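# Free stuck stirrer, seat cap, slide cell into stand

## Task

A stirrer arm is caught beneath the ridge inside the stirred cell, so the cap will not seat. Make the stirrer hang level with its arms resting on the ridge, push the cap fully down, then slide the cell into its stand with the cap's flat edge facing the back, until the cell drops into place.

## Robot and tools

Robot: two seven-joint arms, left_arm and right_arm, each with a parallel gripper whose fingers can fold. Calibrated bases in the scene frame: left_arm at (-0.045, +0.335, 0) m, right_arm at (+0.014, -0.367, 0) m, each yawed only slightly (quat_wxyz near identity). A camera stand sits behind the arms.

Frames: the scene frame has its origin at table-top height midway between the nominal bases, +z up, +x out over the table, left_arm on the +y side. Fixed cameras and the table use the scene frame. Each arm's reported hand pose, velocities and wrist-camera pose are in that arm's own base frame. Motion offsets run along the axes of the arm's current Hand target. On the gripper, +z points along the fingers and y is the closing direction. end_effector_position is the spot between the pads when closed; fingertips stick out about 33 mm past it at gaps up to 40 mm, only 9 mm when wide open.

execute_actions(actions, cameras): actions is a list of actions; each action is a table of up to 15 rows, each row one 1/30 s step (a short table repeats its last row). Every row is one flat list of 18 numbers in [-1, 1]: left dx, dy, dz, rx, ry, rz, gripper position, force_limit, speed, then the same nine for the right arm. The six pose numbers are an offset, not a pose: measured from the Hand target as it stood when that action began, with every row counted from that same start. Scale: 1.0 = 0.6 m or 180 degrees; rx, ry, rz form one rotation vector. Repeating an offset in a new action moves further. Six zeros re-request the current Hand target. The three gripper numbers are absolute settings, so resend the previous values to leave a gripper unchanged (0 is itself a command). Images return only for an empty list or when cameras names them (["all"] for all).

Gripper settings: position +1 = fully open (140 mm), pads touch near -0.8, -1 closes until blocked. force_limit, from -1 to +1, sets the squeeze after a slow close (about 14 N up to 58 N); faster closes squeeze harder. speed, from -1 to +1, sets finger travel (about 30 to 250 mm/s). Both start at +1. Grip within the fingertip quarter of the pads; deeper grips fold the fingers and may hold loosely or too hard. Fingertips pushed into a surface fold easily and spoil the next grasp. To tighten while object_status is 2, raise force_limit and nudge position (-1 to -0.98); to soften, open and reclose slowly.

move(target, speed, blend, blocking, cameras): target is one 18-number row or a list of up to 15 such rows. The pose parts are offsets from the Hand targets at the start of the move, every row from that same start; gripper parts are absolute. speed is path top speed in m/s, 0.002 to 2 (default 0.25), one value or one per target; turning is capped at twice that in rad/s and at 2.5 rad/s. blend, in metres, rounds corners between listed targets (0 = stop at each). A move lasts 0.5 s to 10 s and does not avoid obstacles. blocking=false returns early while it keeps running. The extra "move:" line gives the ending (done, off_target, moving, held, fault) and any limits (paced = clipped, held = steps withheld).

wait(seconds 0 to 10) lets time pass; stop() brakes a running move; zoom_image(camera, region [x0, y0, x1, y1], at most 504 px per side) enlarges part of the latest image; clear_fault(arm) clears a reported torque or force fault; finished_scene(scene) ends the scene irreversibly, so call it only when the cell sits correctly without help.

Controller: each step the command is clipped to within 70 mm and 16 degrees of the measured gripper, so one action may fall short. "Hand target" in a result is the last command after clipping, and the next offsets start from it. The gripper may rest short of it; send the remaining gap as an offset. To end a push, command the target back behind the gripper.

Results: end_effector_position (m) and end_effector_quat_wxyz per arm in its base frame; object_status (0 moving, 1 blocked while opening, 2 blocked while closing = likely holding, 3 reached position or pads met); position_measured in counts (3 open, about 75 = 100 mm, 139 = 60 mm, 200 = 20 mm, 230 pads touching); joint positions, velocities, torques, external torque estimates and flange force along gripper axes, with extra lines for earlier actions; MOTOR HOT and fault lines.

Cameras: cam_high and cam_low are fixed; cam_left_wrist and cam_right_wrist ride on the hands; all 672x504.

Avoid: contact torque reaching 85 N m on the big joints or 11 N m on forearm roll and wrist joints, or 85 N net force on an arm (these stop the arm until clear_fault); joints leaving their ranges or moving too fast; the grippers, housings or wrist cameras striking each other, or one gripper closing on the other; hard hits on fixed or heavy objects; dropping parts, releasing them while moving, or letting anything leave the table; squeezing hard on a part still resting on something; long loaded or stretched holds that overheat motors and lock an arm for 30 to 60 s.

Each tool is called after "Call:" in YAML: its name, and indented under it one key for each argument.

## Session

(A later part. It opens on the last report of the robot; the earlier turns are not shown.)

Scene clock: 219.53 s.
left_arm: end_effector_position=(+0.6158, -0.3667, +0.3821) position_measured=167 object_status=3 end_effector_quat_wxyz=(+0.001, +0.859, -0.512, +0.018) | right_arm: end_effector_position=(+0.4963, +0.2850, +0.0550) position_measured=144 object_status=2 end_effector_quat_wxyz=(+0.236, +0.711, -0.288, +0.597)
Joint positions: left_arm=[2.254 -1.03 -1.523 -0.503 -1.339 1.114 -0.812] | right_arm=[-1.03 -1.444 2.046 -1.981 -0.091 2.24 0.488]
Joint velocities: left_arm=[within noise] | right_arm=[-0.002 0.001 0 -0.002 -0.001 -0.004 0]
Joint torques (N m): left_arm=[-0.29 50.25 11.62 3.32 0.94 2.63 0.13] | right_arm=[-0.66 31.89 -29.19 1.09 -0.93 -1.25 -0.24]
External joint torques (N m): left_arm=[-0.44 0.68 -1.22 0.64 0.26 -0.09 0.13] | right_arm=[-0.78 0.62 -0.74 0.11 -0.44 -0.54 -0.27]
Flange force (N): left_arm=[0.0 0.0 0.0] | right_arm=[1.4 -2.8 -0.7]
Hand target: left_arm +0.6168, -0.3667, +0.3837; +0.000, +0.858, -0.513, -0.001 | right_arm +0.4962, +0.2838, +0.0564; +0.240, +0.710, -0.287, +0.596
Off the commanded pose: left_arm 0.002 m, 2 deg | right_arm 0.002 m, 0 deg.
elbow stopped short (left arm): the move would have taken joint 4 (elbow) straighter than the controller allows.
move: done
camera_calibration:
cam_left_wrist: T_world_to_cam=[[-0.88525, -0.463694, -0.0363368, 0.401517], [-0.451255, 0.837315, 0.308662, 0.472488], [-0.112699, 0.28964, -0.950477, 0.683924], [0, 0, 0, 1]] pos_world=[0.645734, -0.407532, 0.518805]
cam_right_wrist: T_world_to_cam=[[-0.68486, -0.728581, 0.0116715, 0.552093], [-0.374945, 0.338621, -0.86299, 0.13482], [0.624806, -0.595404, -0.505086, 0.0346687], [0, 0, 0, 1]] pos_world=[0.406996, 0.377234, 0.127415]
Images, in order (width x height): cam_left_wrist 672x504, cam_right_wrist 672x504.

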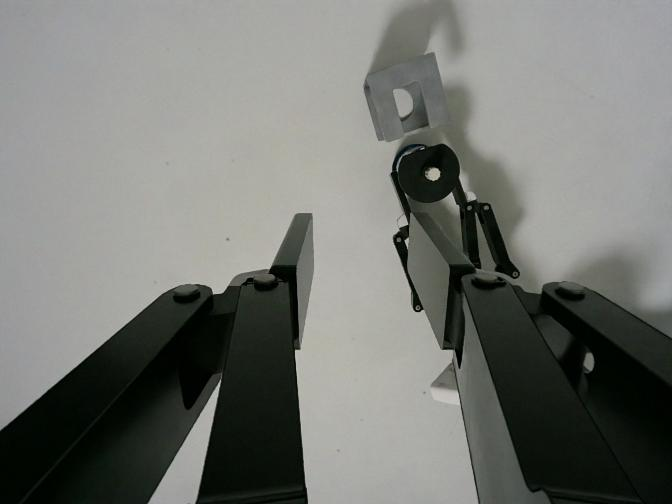

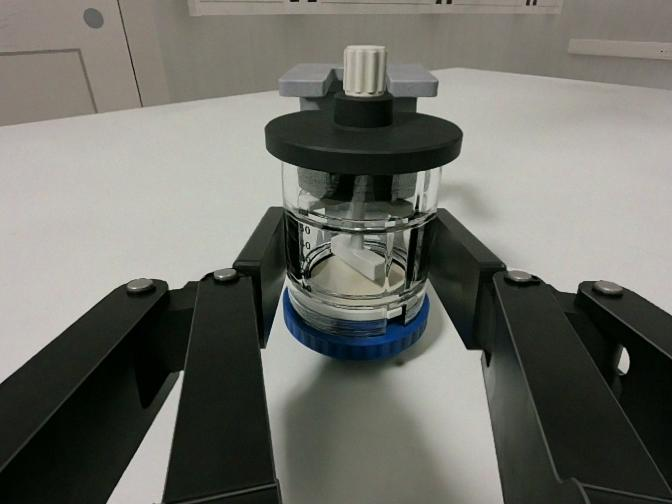

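Call:
move:
  target:
    - [0,0,0,0,0,0,-0.3,0.1,-0.3,-0.0028,-0.0045,0.0005,-0.011,0,0.002,-1,-1,-1]
    - [0,0,0,0,0,0,-0.3,0.1,-0.3,0.0054,-0.0025,0.0465,-0.011,0,0.002,-1,-1,-1]
  speed: 0.04
  cameras: ["cam_left_wrist","cam_right_wrist"]

Call:
zoom_image:
  camera: "cam_right_wrist"
  region: [240, 30, 500, 230]

Call:
zoom_image:
  camera: "cam_left_wrist"
  region: [340, 40, 580, 220]

Scene clock: 223.03 s.
left_arm: end_effector_position=(+0.6150, -0.3664, +0.3819) position_measured=167 object_status=3 end_effector_quat_wxyz=(+0.001, +0.859, -0.512, +0.016) | right_arm: end_effector_position=(+0.5154, +0.2661, +0.0523) position_measured=144 object_status=2 end_effector_quat_wxyz=(+0.248, +0.705, -0.303, +0.591)
Joint positions: left_arm=[2.254 -1.026 -1.537 -0.503 -1.325 1.115 -0.812] | right_arm=[-1.096 -1.45 2.047 -1.958 -0.094 2.242 0.488]
Joint velocities: left_arm=[within noise] | right_arm=[-0.001 0 0 0.001 -0.001 0.005 -0.001]
Joint torques (N m): left_arm=[-0.29 50.19 11.03 3.63 0.98 2.85 0.08] | right_arm=[-0.58 31.44 -29.82 0.31 -1.29 -0.53 -0.29]
External joint torques (N m): left_arm=[-0.33 0.38 -1.84 0.57 0.31 0.13 0.08] | right_arm=[-0.45 -0.4 -1.12 -0.63 -0.82 0.21 -0.32]
Flange force (N): left_arm=[0.0 0.0 0.0] | right_arm=[2.7 0.6 1.9]
Hand target: left_arm +0.6168, -0.3667, +0.3837; +0.000, +0.858, -0.513, -0.001 | right_arm +0.5175, +0.2654, +0.0547; +0.250, +0.705, -0.300, +0.592
Off the commanded pose: left_arm 0.003 m, 2 deg | right_arm 0.003 m, 0 deg.
elbow stopped short (left arm): the move would have taken joint 4 (elbow) straighter than the controller allows.
move: done
camera_calibration:
cam_left_wrist: T_world_to_cam=[[-0.885632, -0.463102, -0.0345308, 0.400794], [-0.449951, 0.837327, 0.310529, 0.470464], [-0.114893, 0.290552, -0.949936, 0.684944], [0, 0, 0, 1]] pos_world=[0.645337, -0.407335, 0.518401]
cam_right_wrist: T_world_to_cam=[[-0.714838, -0.699211, 0.0105085, 0.559147], [-0.361545, 0.356679, -0.861432, 0.134243], [0.598574, -0.619584, -0.507764, 0.0302545], [0, 0, 0, 1]] pos_world=[0.430125, 0.361826, 0.125127]
Images, in order (width x height): cam_left_wrist 672x504, cam_right_wrist 672x504.

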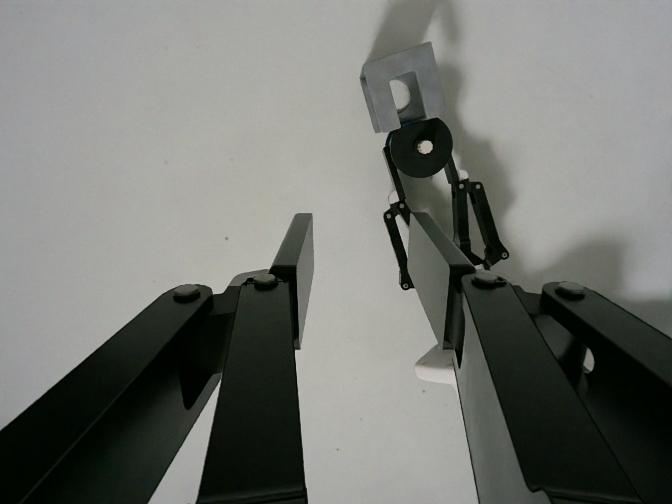

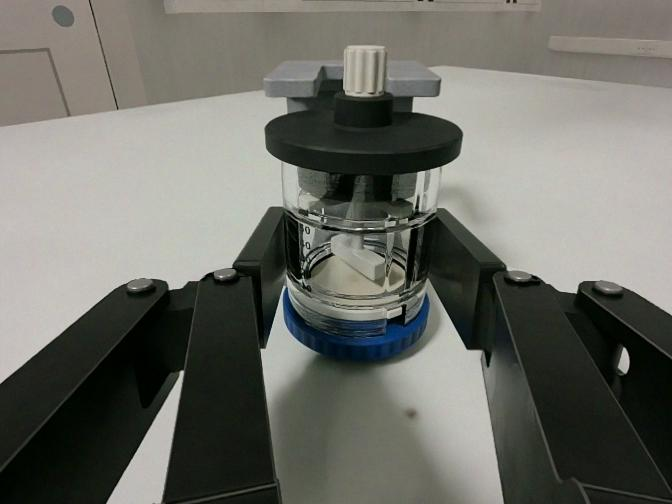

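Scaled by 1.938 from the camera's 672x504 image, which has a finer 960x720 frame.

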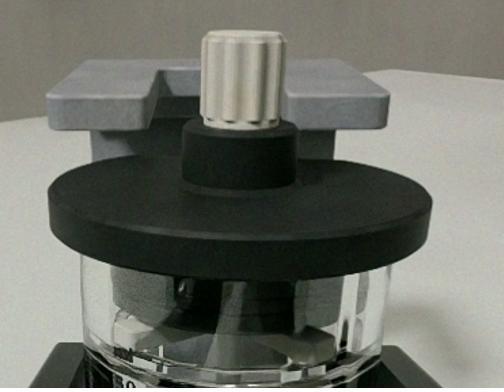

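Scaled by 2.100 from the camera's 672x504 image, which has a finer 960x720 frame.

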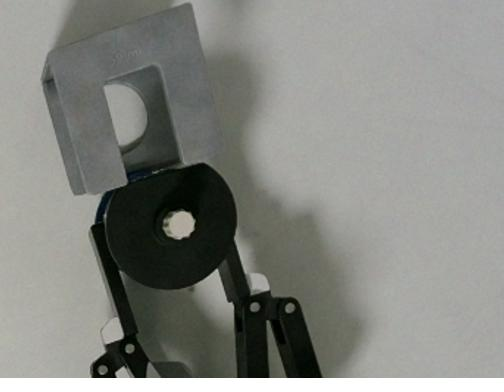

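Call:
move:
  target:
    - [0,0,0,0,0,0,-0.3,0.1,-0.3,-0.0058,-0.0015,-0.033,0,0,0,-1,-1,-1]
    - [0,0,0,0,0,0,-0.3,0.1,-0.3,0.002,-0.0015,-0.0344,0,0,0,-1,-1,-1]
  speed: 0.06
  cameras: ["cam_left_wrist","cam_right_wrist"]

Call:
zoom_image:
  camera: "cam_right_wrist"
  region: [240, 30, 500, 230]

Call:
zoom_image:
  camera: "cam_left_wrist"
  region: [340, 40, 580, 220]

Scene clock: 225.67 s.
left_arm: end_effector_position=(+0.6150, -0.3665, +0.3818) position_measured=167 object_status=3 end_effector_quat_wxyz=(+0.001, +0.859, -0.512, +0.016) | right_arm: end_effector_position=(+0.5039, +0.2814, +0.0558) position_measured=144 object_status=2 end_effector_quat_wxyz=(+0.247, +0.706, -0.302, +0.591)
Joint positions: left_arm=[2.254 -1.023 -1.546 -0.503 -1.316 1.117 -0.812] | right_arm=[-1.076 -1.439 2.047 -1.938 -0.094 2.203 0.487]
Joint velocities: left_arm=[0.001 0.002 -0.006 -0.001 0.006 0.001 -0.001] | right_arm=[within noise]
Joint torques (N m): left_arm=[-0.3 49.94 11.4 3.83 0.96 2.84 0.05] | right_arm=[0.56 32.9 -30.09 0.6 -1.34 -1.23 -0.25]
External joint torques (N m): left_arm=[-0.28 0.34 -1.4 0.56 0.29 0.12 0.05] | right_arm=[0.49 0.48 -1.46 -0.95 -0.76 -0.53 -0.28]
Flange force (N): left_arm=[0.0 0.0 0.0] | right_arm=[5.1 3.8 -1.0]
Hand target: left_arm +0.6168, -0.3667, +0.3837; +0.000, +0.858, -0.513, -0.001 | right_arm +0.5041, +0.2805, +0.0595; +0.250, +0.705, -0.300, +0.592
Off the commanded pose: left_arm 0.003 m, 2 deg | right_arm 0.004 m, 1 deg.
elbow stopped short (left arm): the move would have taken joint 4 (elbow) straighter than the controller allows.
move: off_target (right_arm)
camera_calibration:
cam_left_wrist: T_world_to_cam=[[-0.885894, -0.462614, -0.0343542, 0.401024], [-0.449436, 0.837598, 0.310544, 0.470318], [-0.114887, 0.290549, -0.949938, 0.684969], [0, 0, 0, 1]] pos_world=[0.645337, -0.407435, 0.518401]
cam_right_wrist: T_world_to_cam=[[-0.711932, -0.702179, 0.00991717, 0.560907], [-0.363152, 0.356035, -0.861022, 0.12872], [0.601061, -0.61659, -0.508471, 0.0463375], [0, 0, 0, 1]] pos_world=[0.418221, 0.3766, 0.128829]
Images, in order (width x height): cam_left_wrist 672x504, cam_right_wrist 672x504.

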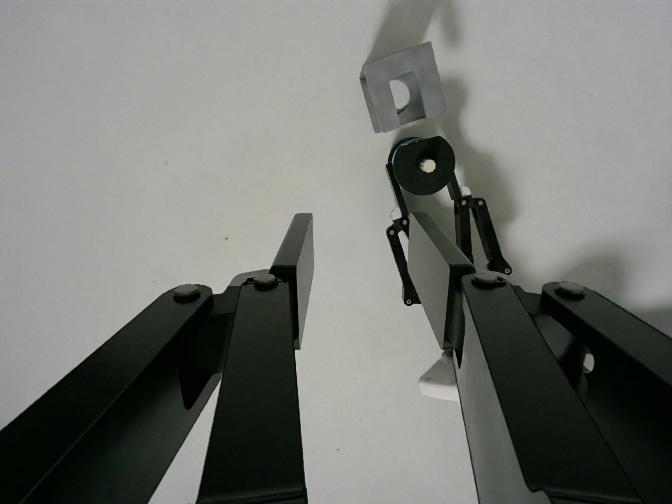

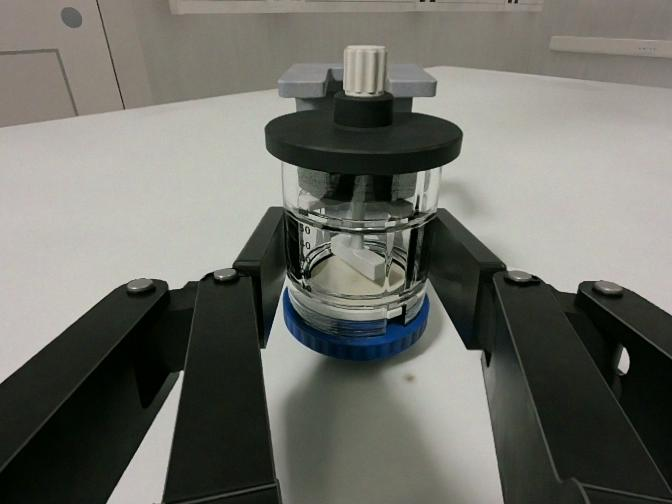

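Scaled by 1.938 from the camera's 672x504 image, which has a finer 960x720 frame.

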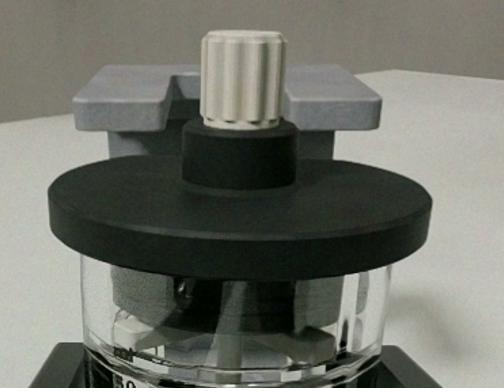

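Scaled by 2.100 from the camera's 672x504 image, which has a finer 960x720 frame.

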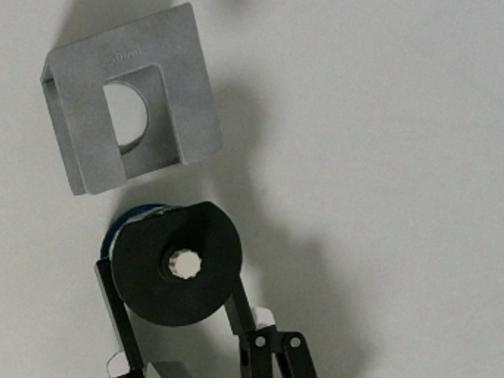

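Call:
move:
  target:
    - [0,0,0,0,0,0,-0.3,0.1,-0.3,0.0017,-0.0033,0,-0.0055,0,0.001,-1,-1,-1]
    - [0,0,0,0,0,0,-0.3,0.1,-0.3,0.009,-0.0026,0.041,-0.0055,0,0.001,-1,-1,-1]
  speed: 0.04
  cameras: ["cam_left_wrist","cam_right_wrist"]

Call:
zoom_image:
  camera: "cam_right_wrist"
  region: [240, 30, 500, 230]

Call:
zoom_image:
  camera: "cam_left_wrist"
  region: [340, 40, 580, 220]

Scene clock: 228.40 s.
left_arm: end_effector_position=(+0.6150, -0.3664, +0.3818) position_measured=167 object_status=3 end_effector_quat_wxyz=(+0.001, +0.859, -0.512, +0.016) | right_arm: end_effector_position=(+0.5207, +0.2640, +0.0573) position_measured=144 object_status=2 end_effector_quat_wxyz=(+0.253, +0.703, -0.309, +0.588)
Joint positions: left_arm=[2.254 -1.019 -1.56 -0.503 -1.302 1.12 -0.812] | right_arm=[-1.117 -1.443 2.041 -1.941 -0.098 2.226 0.481]
Joint velocities: left_arm=[within noise] | right_arm=[0 -0.001 0 0 0.001 0.004 0]
Joint torques (N m): left_arm=[-0.33 50.15 11.17 4.09 1.03 2.85 0.04] | right_arm=[-0.27 31.96 -30.47 0.79 -1.58 -0.86 -0.26]
External joint torques (N m): left_arm=[-0.2 0.69 -1.55 0.45 0.37 0.15 0.04] | right_arm=[-0.24 -0.34 -1.63 -0.61 -1.07 -0.16 -0.29]
Flange force (N): left_arm=[0.0 0.0 0.0] | right_arm=[3.5 0.5 0.8]
Hand target: left_arm +0.6168, -0.3667, +0.3837; +0.000, +0.858, -0.513, -0.001 | right_arm +0.5227, +0.2635, +0.0605; +0.255, +0.703, -0.306, +0.590
Off the commanded pose: left_arm 0.003 m, 2 deg | right_arm 0.004 m, 1 deg.
elbow stopped short (left arm): the move would have taken joint 4 (elbow) straighter than the controller allows.
move: off_target (right_arm)
camera_calibration:
cam_left_wrist: T_world_to_cam=[[-0.886284, -0.461856, -0.0345077, 0.401662], [-0.448748, 0.837918, 0.310675, 0.469938], [-0.114572, 0.290831, -0.94989, 0.684856], [0, 0, 0, 1]] pos_world=[0.645336, -0.407437, 0.518401]
cam_right_wrist: T_world_to_cam=[[-0.726887, -0.686676, 0.0105426, 0.56444], [-0.356135, 0.363775, -0.860718, 0.136522], [0.5872, -0.629399, -0.508972, 0.0368944], [0, 0, 0, 1]] pos_world=[0.43724, 0.361146, 0.130335]
Images, in order (width x height): cam_left_wrist 672x504, cam_right_wrist 672x504.

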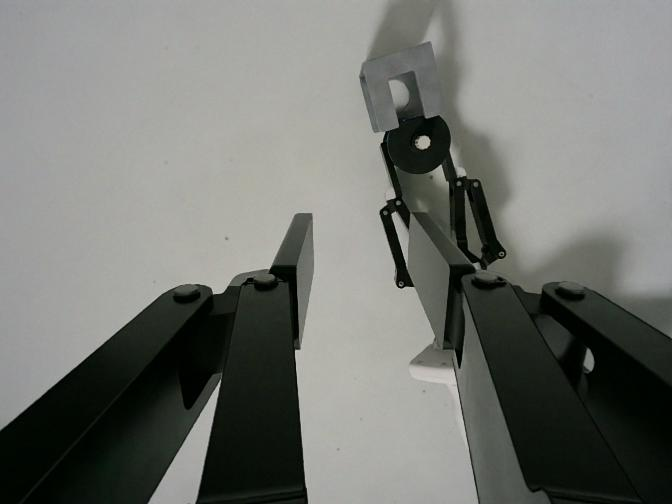

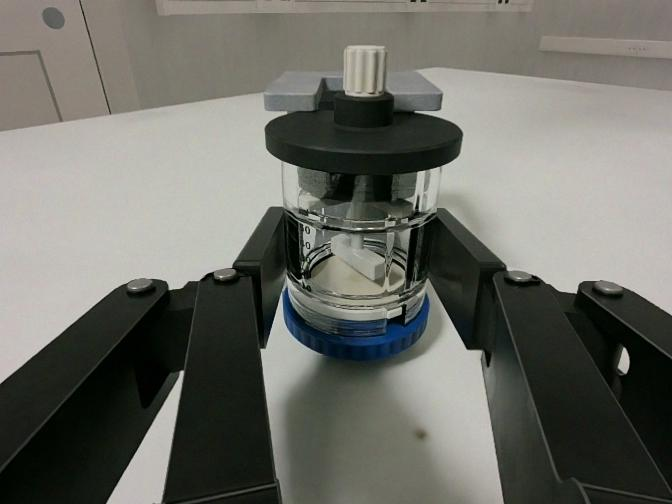

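Scaled by 1.938 from the camera's 672x504 image, which has a finer 960x720 frame.

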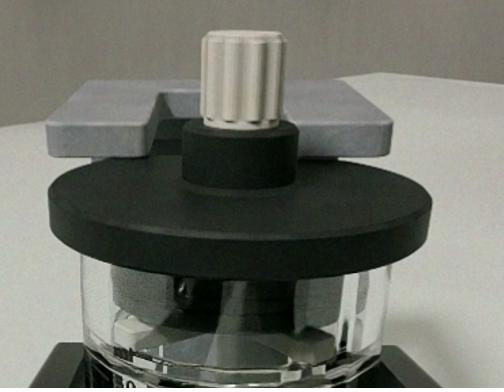

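Scaled by 2.100 from the camera's 672x504 image, which has a finer 960x720 frame.

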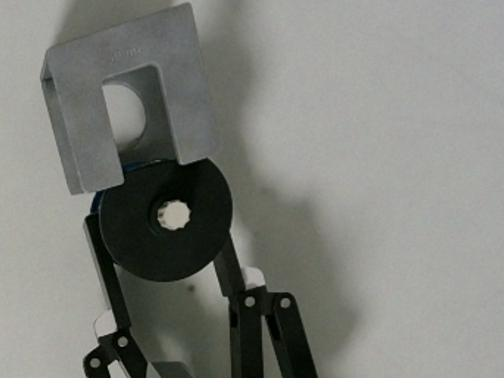

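Call:
move:
  target:
    - [0,0,0,0,0,0,-0.3,0.1,-0.3,-0.001,-0.0067,0,0,0,0,-1,-1,-1]
    - [0,0,0,0,0,0,-0.3,0.1,-0.3,0.0019,-0.0064,0.0164,0,0,0,-1,-1,-1]
  speed: 0.04
  cameras: ["cam_left_wrist","cam_right_wrist"]

Call:
zoom_image:
  camera: "cam_right_wrist"
  region: [240, 30, 500, 230]

Call:
zoom_image:
  camera: "cam_left_wrist"
  region: [340, 40, 580, 220]

Scene clock: 231.43 s.
left_arm: end_effector_position=(+0.6149, -0.3665, +0.3818) position_measured=167 object_status=3 end_effector_quat_wxyz=(+0.001, +0.858, -0.513, +0.016) | right_arm: end_effector_position=(+0.5303, +0.2592, +0.0567) position_measured=144 object_status=2 end_effector_quat_wxyz=(+0.253, +0.703, -0.310, +0.588)
Joint positions: left_arm=[2.254 -1.016 -1.572 -0.503 -1.29 1.122 -0.812] | right_arm=[-1.138 -1.451 2.038 -1.936 -0.1 2.243 0.478]
Joint velocities: left_arm=[within noise] | right_arm=[0 -0.001 0.002 0 0 0.005 0]
Joint torques (N m): left_arm=[-0.31 50.02 11.76 4.39 1.02 2.86 -0.01] | right_arm=[-0.22 32.04 -30.55 0.81 -1.54 -0.78 -0.29]
External joint torques (N m): left_arm=[-0.5 0.51 -0.98 0.65 0.33 0.15 -0.01] | right_arm=[-0.17 -0.29 -1.67 -0.47 -1.07 -0.08 -0.32]
Flange force (N): left_arm=[0.0 0.0 0.0] | right_arm=[3.5 0.3 0.7]
Hand target: left_arm +0.6168, -0.3667, +0.3837; +0.000, +0.858, -0.513, -0.001 | right_arm +0.5323, +0.2589, +0.0600; +0.255, +0.703, -0.306, +0.590
Off the commanded pose: left_arm 0.003 m, 2 deg | right_arm 0.004 m, 1 deg.
elbow stopped short (left arm): the move would have taken joint 4 (elbow) straighter than the controller allows.
move: off_target (right_arm)
camera_calibration:
cam_left_wrist: T_world_to_cam=[[-0.88667, -0.461115, -0.034476, 0.402061], [-0.448037, 0.838293, 0.31069, 0.469663], [-0.114363, 0.290926, -0.949886, 0.684776], [0, 0, 0, 1]] pos_world=[0.645235, -0.407538, 0.518401]
cam_right_wrist: T_world_to_cam=[[-0.727196, -0.68635, 0.0104703, 0.568162], [-0.35585, 0.363895, -0.860785, 0.141008], [0.58699, -0.629685, -0.508861, 0.0281126], [0, 0, 0, 1]] pos_world=[0.446841, 0.356349, 0.129734]
Images, in order (width x height): cam_left_wrist 672x504, cam_right_wrist 672x504.

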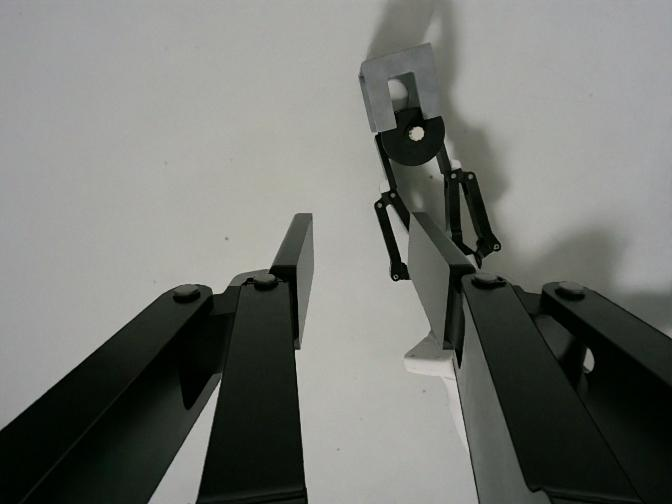

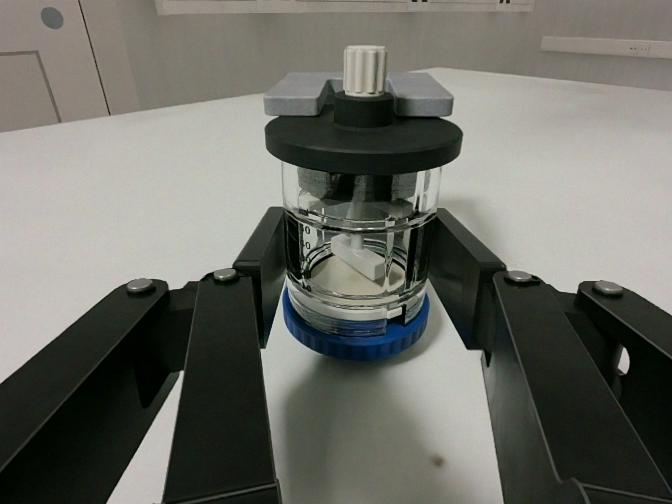

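Scaled by 1.938 from the camera's 672x504 image, which has a finer 960x720 frame.

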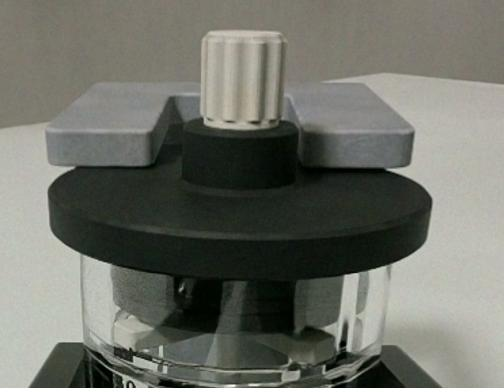

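Scaled by 2.100 from the camera's 672x504 image, which has a finer 960x720 frame.

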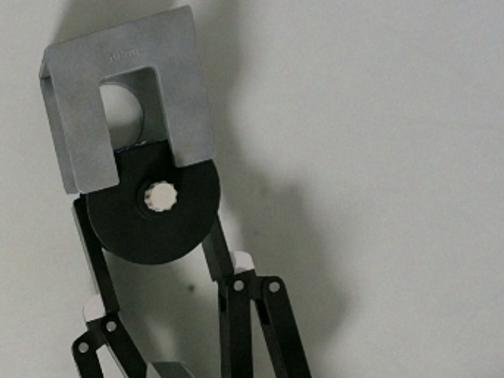

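Call:
move:
  target:
    - [0,0,0,0,0,0,-0.3,0.1,-0.3,-0.0008,-0.0042,0,0,0,0,-1,-1,-1]
    - [0,0,0,0,0,0,-0.3,0.1,-0.3,0.0036,-0.0042,0.0246,-0.0028,0,0,-1,-1,-1]
  speed: 0.04
  cameras: ["cam_left_wrist","cam_right_wrist"]

Call:
zoom_image:
  camera: "cam_right_wrist"
  region: [240, 30, 500, 230]

Call:
zoom_image:
  camera: "cam_left_wrist"
  region: [340, 40, 580, 220]

Scene clock: 233.90 s.
left_arm: end_effector_position=(+0.6149, -0.3666, +0.3818) position_measured=167 object_status=3 end_effector_quat_wxyz=(+0.001, +0.858, -0.513, +0.016) | right_arm: end_effector_position=(+0.5423, +0.2503, +0.0565) position_measured=144 object_status=2 end_effector_quat_wxyz=(+0.256, +0.702, -0.312, +0.587)
Joint positions: left_arm=[2.254 -1.012 -1.587 -0.503 -1.276 1.126 -0.812] | right_arm=[-1.168 -1.458 2.035 -1.93 -0.103 2.259 0.473]
Joint velocities: left_arm=[0 0 -0.003 0.001 0.004 0.002 0] | right_arm=[0 -0.001 0 0.001 -0.002 0.003 -0.003]
Joint torques (N m): left_arm=[-0.3 50.49 10.88 4.66 1.03 2.86 -0.01] | right_arm=[-0.43 32.11 -30.55 0.69 -1.41 -0.7 -0.18]
External joint torques (N m): left_arm=[-0.31 0.94 -1.84 0.5 0.35 0.15 -0.01] | right_arm=[-0.41 -0.42 -1.44 -0.52 -0.98 -0.01 -0.21]
Flange force (N): left_arm=[0.0 0.0 0.0] | right_arm=[2.7 0.1 1.3]
Hand target: left_arm +0.6168, -0.3667, +0.3837; +0.000, +0.858, -0.513, -0.001 | right_arm +0.5443, +0.2497, +0.0595; +0.258, +0.701, -0.308, +0.588
Off the commanded pose: left_arm 0.003 m, 2 deg | right_arm 0.004 m, 1 deg.
elbow stopped short (left arm): the move would have taken joint 4 (elbow) straighter than the controller allows.
move: off_target (right_arm)
camera_calibration:
cam_left_wrist: T_world_to_cam=[[-0.887197, -0.46011, -0.0343489, 0.402563], [-0.447047, 0.838812, 0.310714, 0.469348], [-0.11415, 0.29102, -0.949883, 0.684722], [0, 0, 0, 1]] pos_world=[0.645134, -0.407739, 0.5184]
cam_right_wrist: T_world_to_cam=[[-0.732898, -0.680237, 0.0117029, 0.572294], [-0.353439, 0.36599, -0.86089, 0.146486], [0.581327, -0.635081, -0.508656, 0.0197125], [0, 0, 0, 1]] pos_world=[0.459748, 0.348203, 0.129438]
Images, in order (width x height): cam_left_wrist 672x504, cam_right_wrist 672x504.

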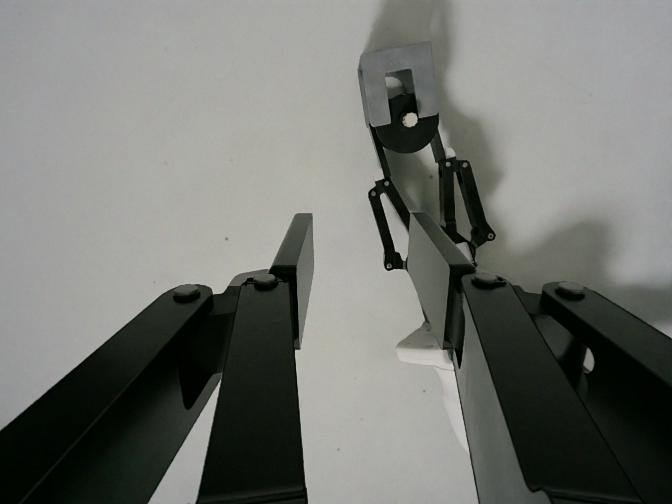

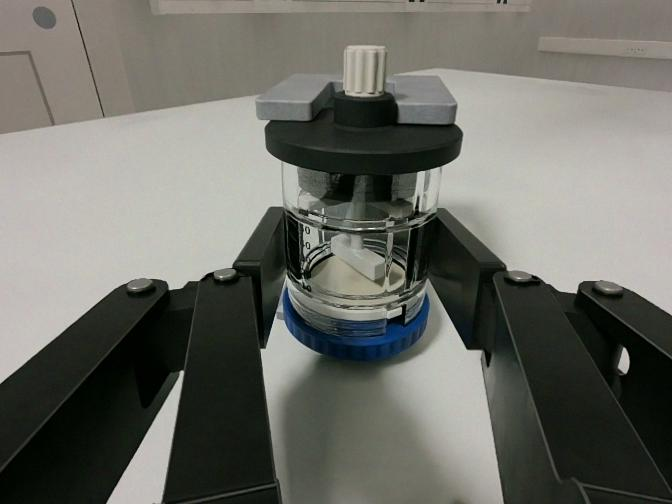

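Scaled by 1.938 from the camera's 672x504 image, which has a finer 960x720 frame.

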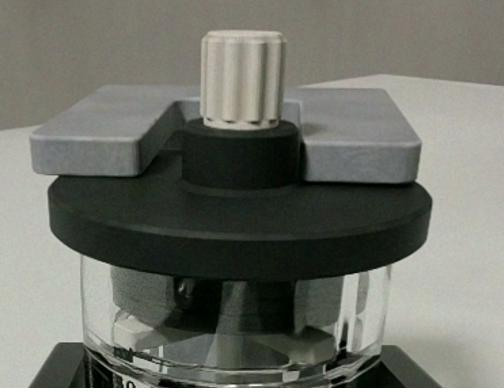

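Scaled by 2.100 from the camera's 672x504 image, which has a finer 960x720 frame.

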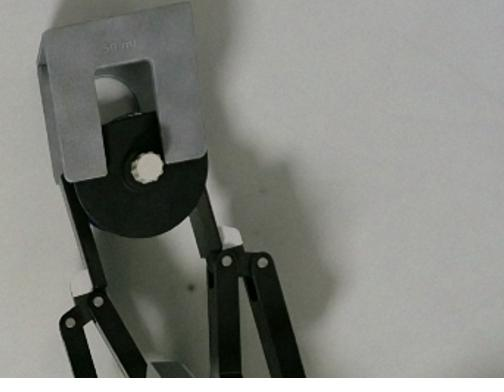

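Call:
move:
  target:
    - [0,0,0,0,0,0,-0.3,0.1,-0.3,0,-0.0088,0.0007,-0.0328,0,0.0058,-1,-1,-1]
  speed: 0.04
  cameras: ["cam_left_wrist","cam_right_wrist"]

Call:
zoom_image:
  camera: "cam_right_wrist"
  region: [240, 30, 500, 230]

Call:
zoom_image:
  camera: "cam_left_wrist"
  region: [340, 40, 580, 220]

Scene clock: 236.97 s.
left_arm: end_effector_position=(+0.6147, -0.3668, +0.3818) position_measured=167 object_status=3 end_effector_quat_wxyz=(+0.001, +0.858, -0.514, +0.016) | right_arm: end_effector_position=(+0.5487, +0.2543, +0.0577) position_measured=144 object_status=2 end_effector_quat_wxyz=(+0.286, +0.685, -0.344, +0.575)
Joint positions: left_arm=[2.254 -1.006 -1.608 -0.503 -1.255 1.13 -0.812] | right_arm=[-1.269 -1.459 2.047 -1.772 -0.103 2.104 0.467]
Joint velocities: left_arm=[within noise] | right_arm=[0 -0.002 0 0.001 -0.002 -0.005 -0.001]
Joint torques (N m): left_arm=[-0.3 49.95 11.37 5.14 0.95 2.86 -0.11] | right_arm=[-0.73 36.74 -29.71 2.86 -1.41 -1.3 -0.21]
External joint torques (N m): left_arm=[-0.33 0.38 -1.3 0.52 0.27 0.14 -0.11] | right_arm=[-0.83 0.72 -0.82 0.02 -0.55 -0.62 -0.24]
Flange force (N): left_arm=[0.0 0.0 0.0] | right_arm=[1.6 -2.8 -0.8]
Hand target: left_arm +0.6168, -0.3667, +0.3837; +0.000, +0.858, -0.513, -0.001 | right_arm +0.5485, +0.2530, +0.0595; +0.289, +0.684, -0.345, +0.574
Off the commanded pose: left_arm 0.003 m, 2 deg | right_arm 0.002 m, 0 deg.
elbow stopped short (left arm): the move would have taken joint 4 (elbow) straighter than the controller allows.
move: done
camera_calibration:
cam_left_wrist: T_world_to_cam=[[-0.888028, -0.458498, -0.0344323, 0.403527], [-0.445525, 0.839555, 0.310894, 0.468656], [-0.113636, 0.291423, -0.949821, 0.684559], [0, 0, 0, 1]] pos_world=[0.644932, -0.407942, 0.5184]
cam_right_wrist: T_world_to_cam=[[-0.794989, -0.606437, 0.0150567, 0.594845], [-0.316583, 0.393586, -0.863056, 0.121167], [0.517463, -0.690886, -0.504884, 0.0681569], [0, 0, 0, 1]] pos_world=[0.475986, 0.360135, 0.130028]
Images, in order (width x height): cam_left_wrist 672x504, cam_right_wrist 672x504.

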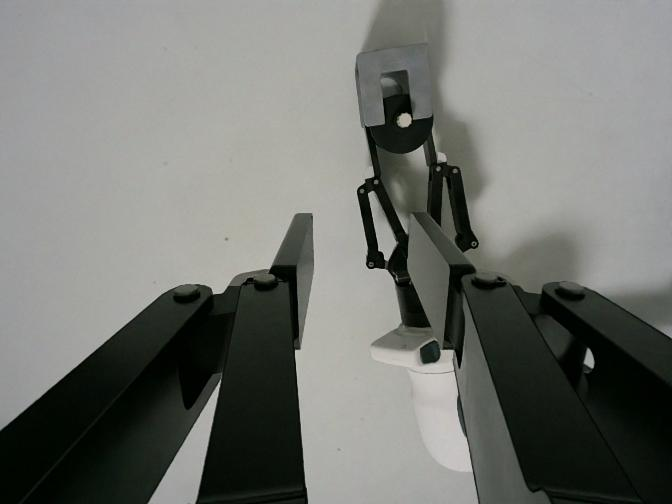

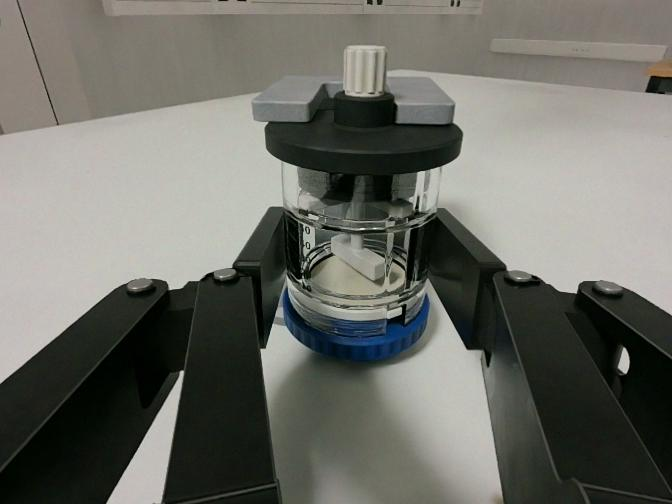

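Scaled by 1.938 from the camera's 672x504 image, which has a finer 960x720 frame.

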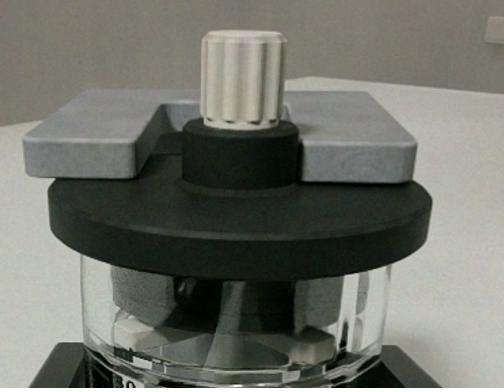

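Scaled by 2.100 from the camera's 672x504 image, which has a finer 960x720 frame.

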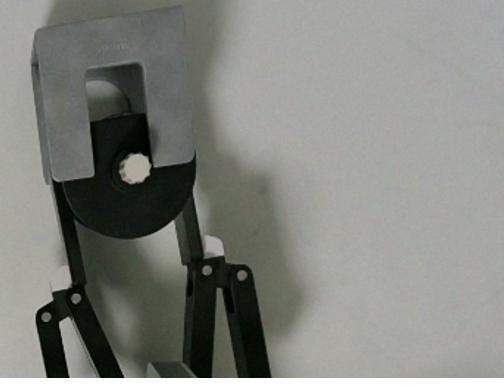

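Call:
move:
  target:
    - [0,0,0,0,0,0,-0.3,0.1,-0.3,-0.002,0,0.0003,0,0,0,-1,-1,-1]
    - [0,0,0,0,0,0,-0.3,0.1,-0.3,-0.002,-0.006,0.0003,0,0,0,-1,-1,-1]
  speed: 0.04
  cameras: ["cam_left_wrist","cam_right_wrist"]

Call:
zoom_image:
  camera: "cam_right_wrist"
  region: [240, 30, 500, 230]

Call:
zoom_image:
  camera: "cam_left_wrist"
  region: [340, 40, 580, 220]

Scene clock: 238.70 s.
left_arm: end_effector_position=(+0.6146, -0.3670, +0.3818) position_measured=167 object_status=3 end_effector_quat_wxyz=(+0.001, +0.857, -0.515, +0.016) | right_arm: end_effector_position=(+0.5509, +0.2556, +0.0573) position_measured=144 object_status=2 end_effector_quat_wxyz=(+0.287, +0.685, -0.346, +0.574)
Joint positions: left_arm=[2.254 -1.002 -1.622 -0.503 -1.242 1.133 -0.812] | right_arm=[-1.281 -1.46 2.048 -1.756 -0.103 2.095 0.467]
Joint torques (N m): left_arm=[-0.17 49.94 10.8 5.44 0.91 2.82 -0.17] | right_arm=[-0.53 35.99 -29.26 3.41 -1.13 -0.82 -0.21]
External joint torques (N m): left_arm=[-0.3 0.48 -1.82 0.59 0.22 0.1 -0.17] | right_arm=[-0.43 -0.31 -0.39 0.59 -0.26 -0.12 -0.24]
Flange force (N): left_arm=[0.0 0.0 0.0] | right_arm=[-1.0 -4.3 -0.4]
Hand target: left_arm +0.6168, -0.3667, +0.3837; +0.000, +0.858, -0.513, -0.001 | right_arm +0.5514, +0.2551, +0.0582; +0.289, +0.684, -0.345, +0.574
Off the commanded pose: left_arm 0.003 m, 2 deg | right_arm 0.001 m, 0 deg.
elbow stopped short (left arm): the move would have taken joint 4 (elbow) straighter than the controller allows.
move: done
camera_calibration:
cam_left_wrist: T_world_to_cam=[[-0.888607, -0.457377, -0.0344062, 0.404027], [-0.444451, 0.840101, 0.310958, 0.468317], [-0.11332, 0.291611, -0.949801, 0.684486], [0, 0, 0, 1]] pos_world=[0.644731, -0.408244, 0.5184]
cam_right_wrist: T_world_to_cam=[[-0.798088, -0.602388, 0.0135848, 0.598004], [-0.314564, 0.397316, -0.862084, 0.118902], [0.513912, -0.692292, -0.506583, 0.0701818], [0, 0, 0, 1]] pos_world=[0.478595, 0.361575, 0.129933]
Images, in order (width x height): cam_left_wrist 672x504, cam_right_wrist 672x504.

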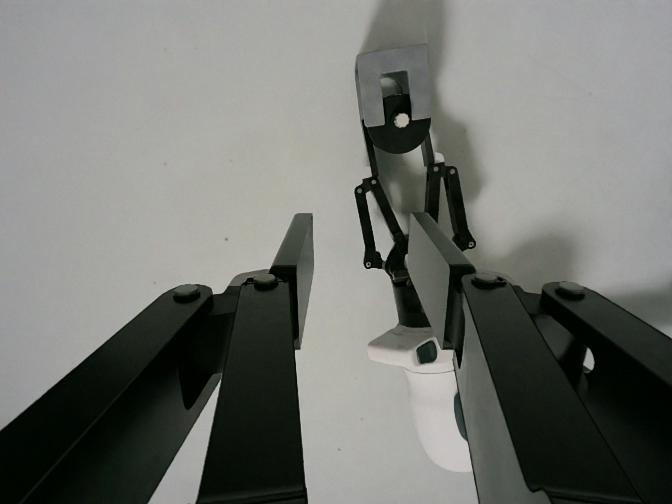

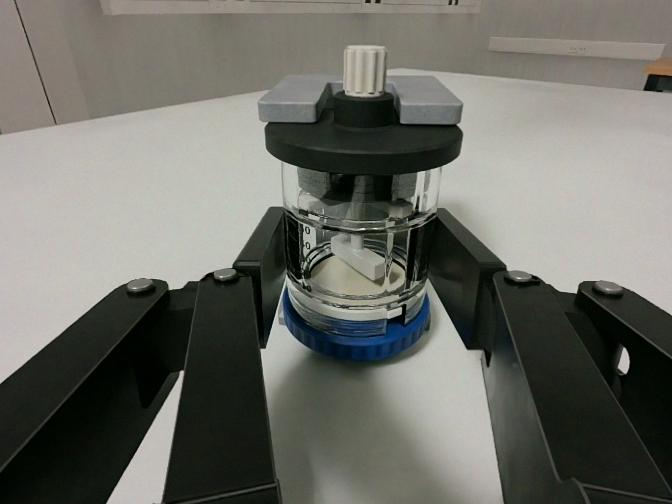

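Scaled by 1.938 from the camera's 672x504 image, which has a finer 960x720 frame.

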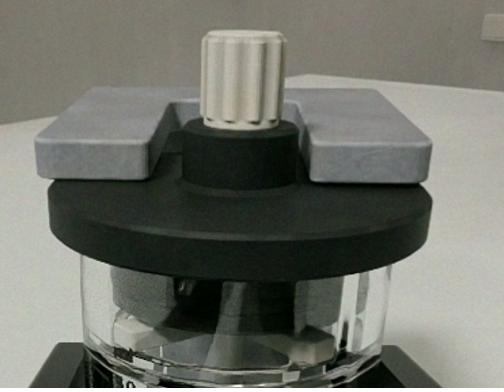

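Scaled by 2.100 from the camera's 672x504 image, which has a finer 960x720 frame.

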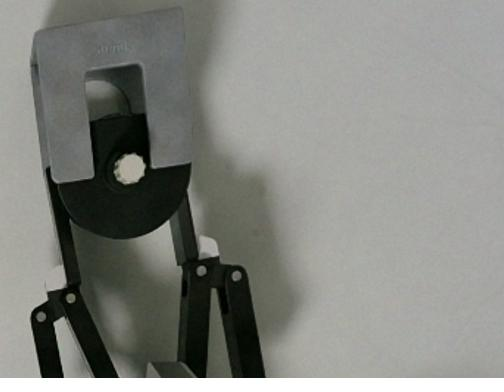

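Call:
move:
  target:
    - [0,0,0,0,0,0,-0.3,0.1,-0.3,0,-0.0037,0,-0.0164,0,0.0029,-1,-1,-1]
    - [0,0,0,0,0,0,-0.3,0.1,-0.3,0.0033,-0.0027,0.0195,-0.0164,0,0.0029,-1,-1,-1]
  speed: 0.04
  cameras: ["cam_left_wrist","cam_right_wrist"]

Call:
zoom_image:
  camera: "cam_right_wrist"
  region: [240, 30, 500, 230]

Call:
zoom_image:
  camera: "cam_left_wrist"
  region: [340, 40, 580, 220]

Scene clock: 241.23 s.
left_arm: end_effector_position=(+0.6143, -0.3675, +0.3818) position_measured=167 object_status=3 end_effector_quat_wxyz=(+0.001, +0.857, -0.515, +0.016) | right_arm: end_effector_position=(+0.5579, +0.2470, +0.0575) position_measured=144 object_status=2 end_effector_quat_wxyz=(+0.303, +0.674, -0.365, +0.566)
Joint positions: left_arm=[2.254 -0.996 -1.644 -0.503 -1.221 1.138 -0.813] | right_arm=[-1.342 -1.463 2.054 -1.689 -0.103 2.032 0.467]
Joint torques (N m): left_arm=[0.24 50.15 10.74 5.87 0.95 2.84 -0.18] | right_arm=[-0.84 37.51 -28.59 2.72 -1.25 -0.15 -0.22]
External joint torques (N m): left_arm=[0.03 0.82 -1.79 0.61 0.25 0.13 -0.17] | right_arm=[-1.01 -0.35 0.02 -0.89 -0.2 0.53 -0.25]
Flange force (N): left_arm=[0.0 0.0 0.0] | right_arm=[0.9 1.3 3.3]
Hand target: left_arm +0.6168, -0.3667, +0.3837; +0.000, +0.858, -0.513, -0.001 | right_arm +0.5597, +0.2466, +0.0582; +0.304, +0.675, -0.363, +0.566
Off the commanded pose: left_arm 0.003 m, 2 deg | right_arm 0.002 m, 0 deg.
elbow stopped short (left arm): the move would have taken joint 4 (elbow) straighter than the controller allows.
move: done
camera_calibration:
cam_left_wrist: T_world_to_cam=[[-0.889244, -0.456143, -0.034339, 0.404452], [-0.443256, 0.840706, 0.311026, 0.467994], [-0.113003, 0.291798, -0.949781, 0.684336], [0, 0, 0, 1]] pos_world=[0.64443, -0.408646, 0.5183]
cam_right_wrist: T_world_to_cam=[[-0.830453, -0.556901, 0.0144452, 0.605352], [-0.291386, 0.412124, -0.863278, 0.108166], [0.474807, -0.721121, -0.504523, 0.0895711], [0, 0, 0, 1]] pos_world=[0.491705, 0.357135, 0.129824]
Images, in order (width x height): cam_left_wrist 672x504, cam_right_wrist 672x504.

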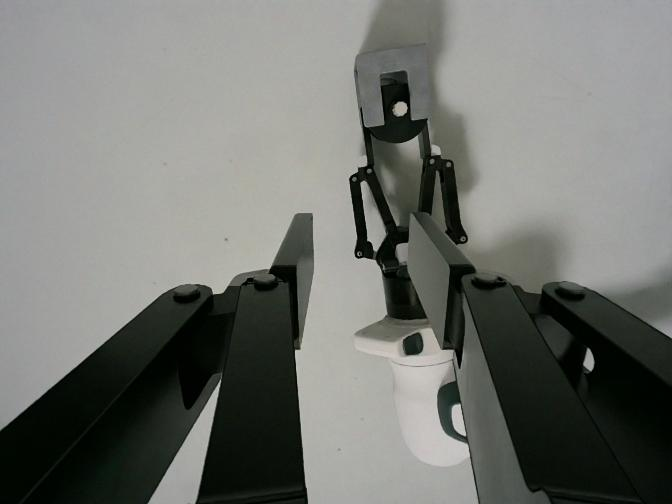

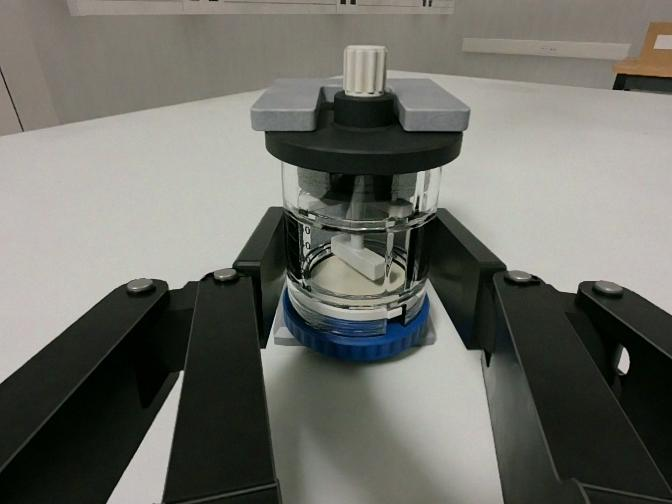

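Scaled by 1.938 from the camera's 672x504 image, which has a finer 960x720 frame.

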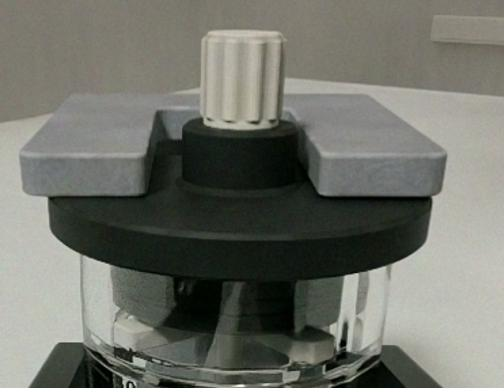

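Scaled by 2.100 from the camera's 672x504 image, which has a finer 960x720 frame.

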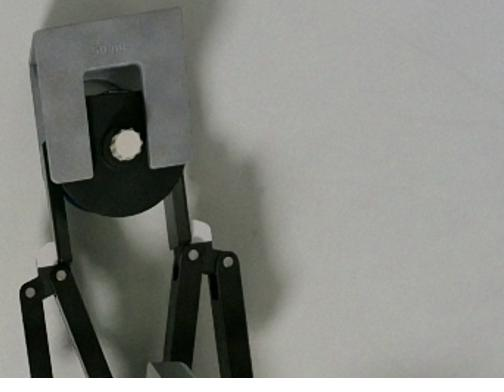

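Call:
move:
  target:
    - [0,0,0,0,0,0,-0.3,0.1,-0.3,0.0044,-0.0017,0.0246,-0.003,0,0,-1,-1,-1]
  speed: 0.03
  cameras: ["cam_left_wrist","cam_right_wrist"]

Call:
zoom_image:
  camera: "cam_right_wrist"
  region: [240, 30, 500, 230]

Call:
zoom_image:
  camera: "cam_left_wrist"
  region: [340, 40, 580, 220]

Scene clock: 242.77 s.
left_arm: end_effector_position=(+0.6143, -0.3675, +0.3818) position_measured=167 object_status=3 end_effector_quat_wxyz=(+0.001, +0.857, -0.515, +0.016) | right_arm: end_effector_position=(+0.5670, +0.2361, +0.0574) position_measured=144 object_status=2 end_effector_quat_wxyz=(+0.305, +0.673, -0.368, +0.564)
Joint positions: left_arm=[2.255 -0.992 -1.657 -0.503 -1.208 1.141 -0.814] | right_arm=[-1.362 -1.465 2.051 -1.694 -0.104 2.051 0.463]
Joint torques (N m): left_arm=[0.26 49.94 10.75 6.12 0.97 2.91 -0.19] | right_arm=[-1.06 36.96 -28.57 2.5 -1.46 -0.26 -0.2]
External joint torques (N m): left_arm=[0.37 0.46 -1.75 0.4 0.3 0.21 -0.19] | right_arm=[-1.2 -0.83 0.09 -1.03 -0.47 0.4 -0.23]
Flange force (N): left_arm=[0.0 0.0 0.0] | right_arm=[0.4 0.8 3.5]
Hand target: left_arm +0.6168, -0.3667, +0.3837; +0.000, +0.858, -0.513, -0.001 | right_arm +0.5689, +0.2346, +0.0582; +0.307, +0.674, -0.365, +0.565
Off the commanded pose: left_arm 0.003 m, 2 deg | right_arm 0.003 m, 0 deg.
elbow stopped short (left arm): the move would have taken joint 4 (elbow) straighter than the controller allows.
move: done
camera_calibration:
cam_left_wrist: T_world_to_cam=[[-0.88929, -0.456051, -0.034357, 0.404483], [-0.443161, 0.840715, 0.311137, 0.467963], [-0.11301, 0.291917, -0.949744, 0.684399], [0, 0, 0, 1]] pos_world=[0.64443, -0.408746, 0.5183]
cam_right_wrist: T_world_to_cam=[[-0.835092, -0.549911, 0.0148075, 0.607734], [-0.289412, 0.416289, -0.861942, 0.113122], [0.467827, -0.724086, -0.506791, 0.0821523], [0, 0, 0, 1]] pos_world=[0.501819, 0.346594, 0.130139]
Images, in order (width x height): cam_left_wrist 672x504, cam_right_wrist 672x504.

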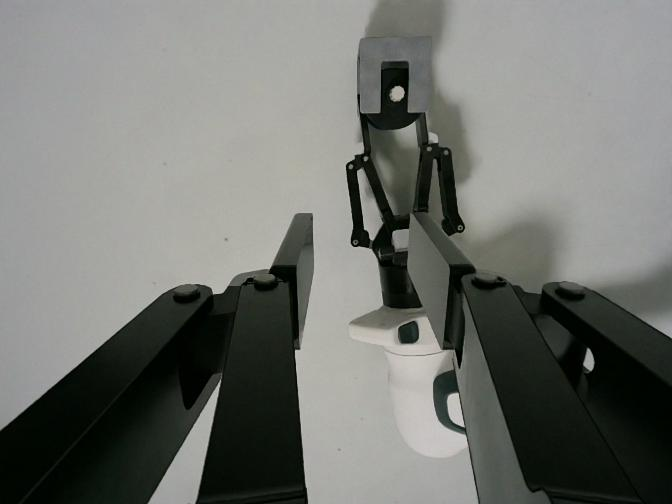

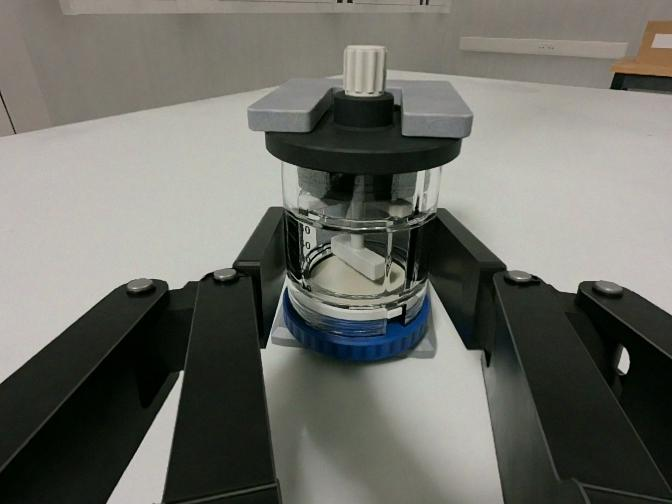

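Scaled by 1.938 from the camera's 672x504 image, which has a finer 960x720 frame.

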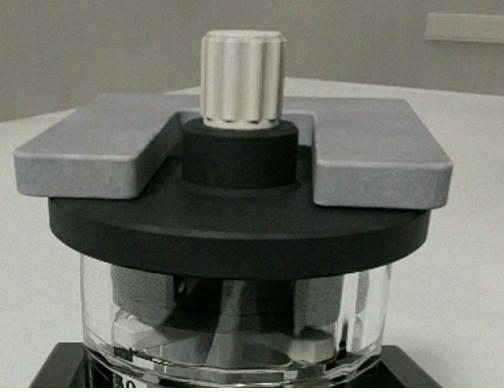

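Scaled by 2.100 from the camera's 672x504 image, which has a finer 960x720 frame.

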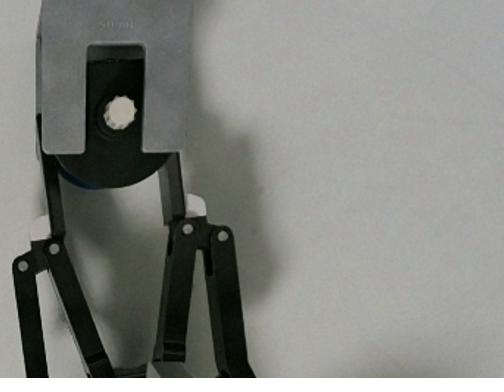

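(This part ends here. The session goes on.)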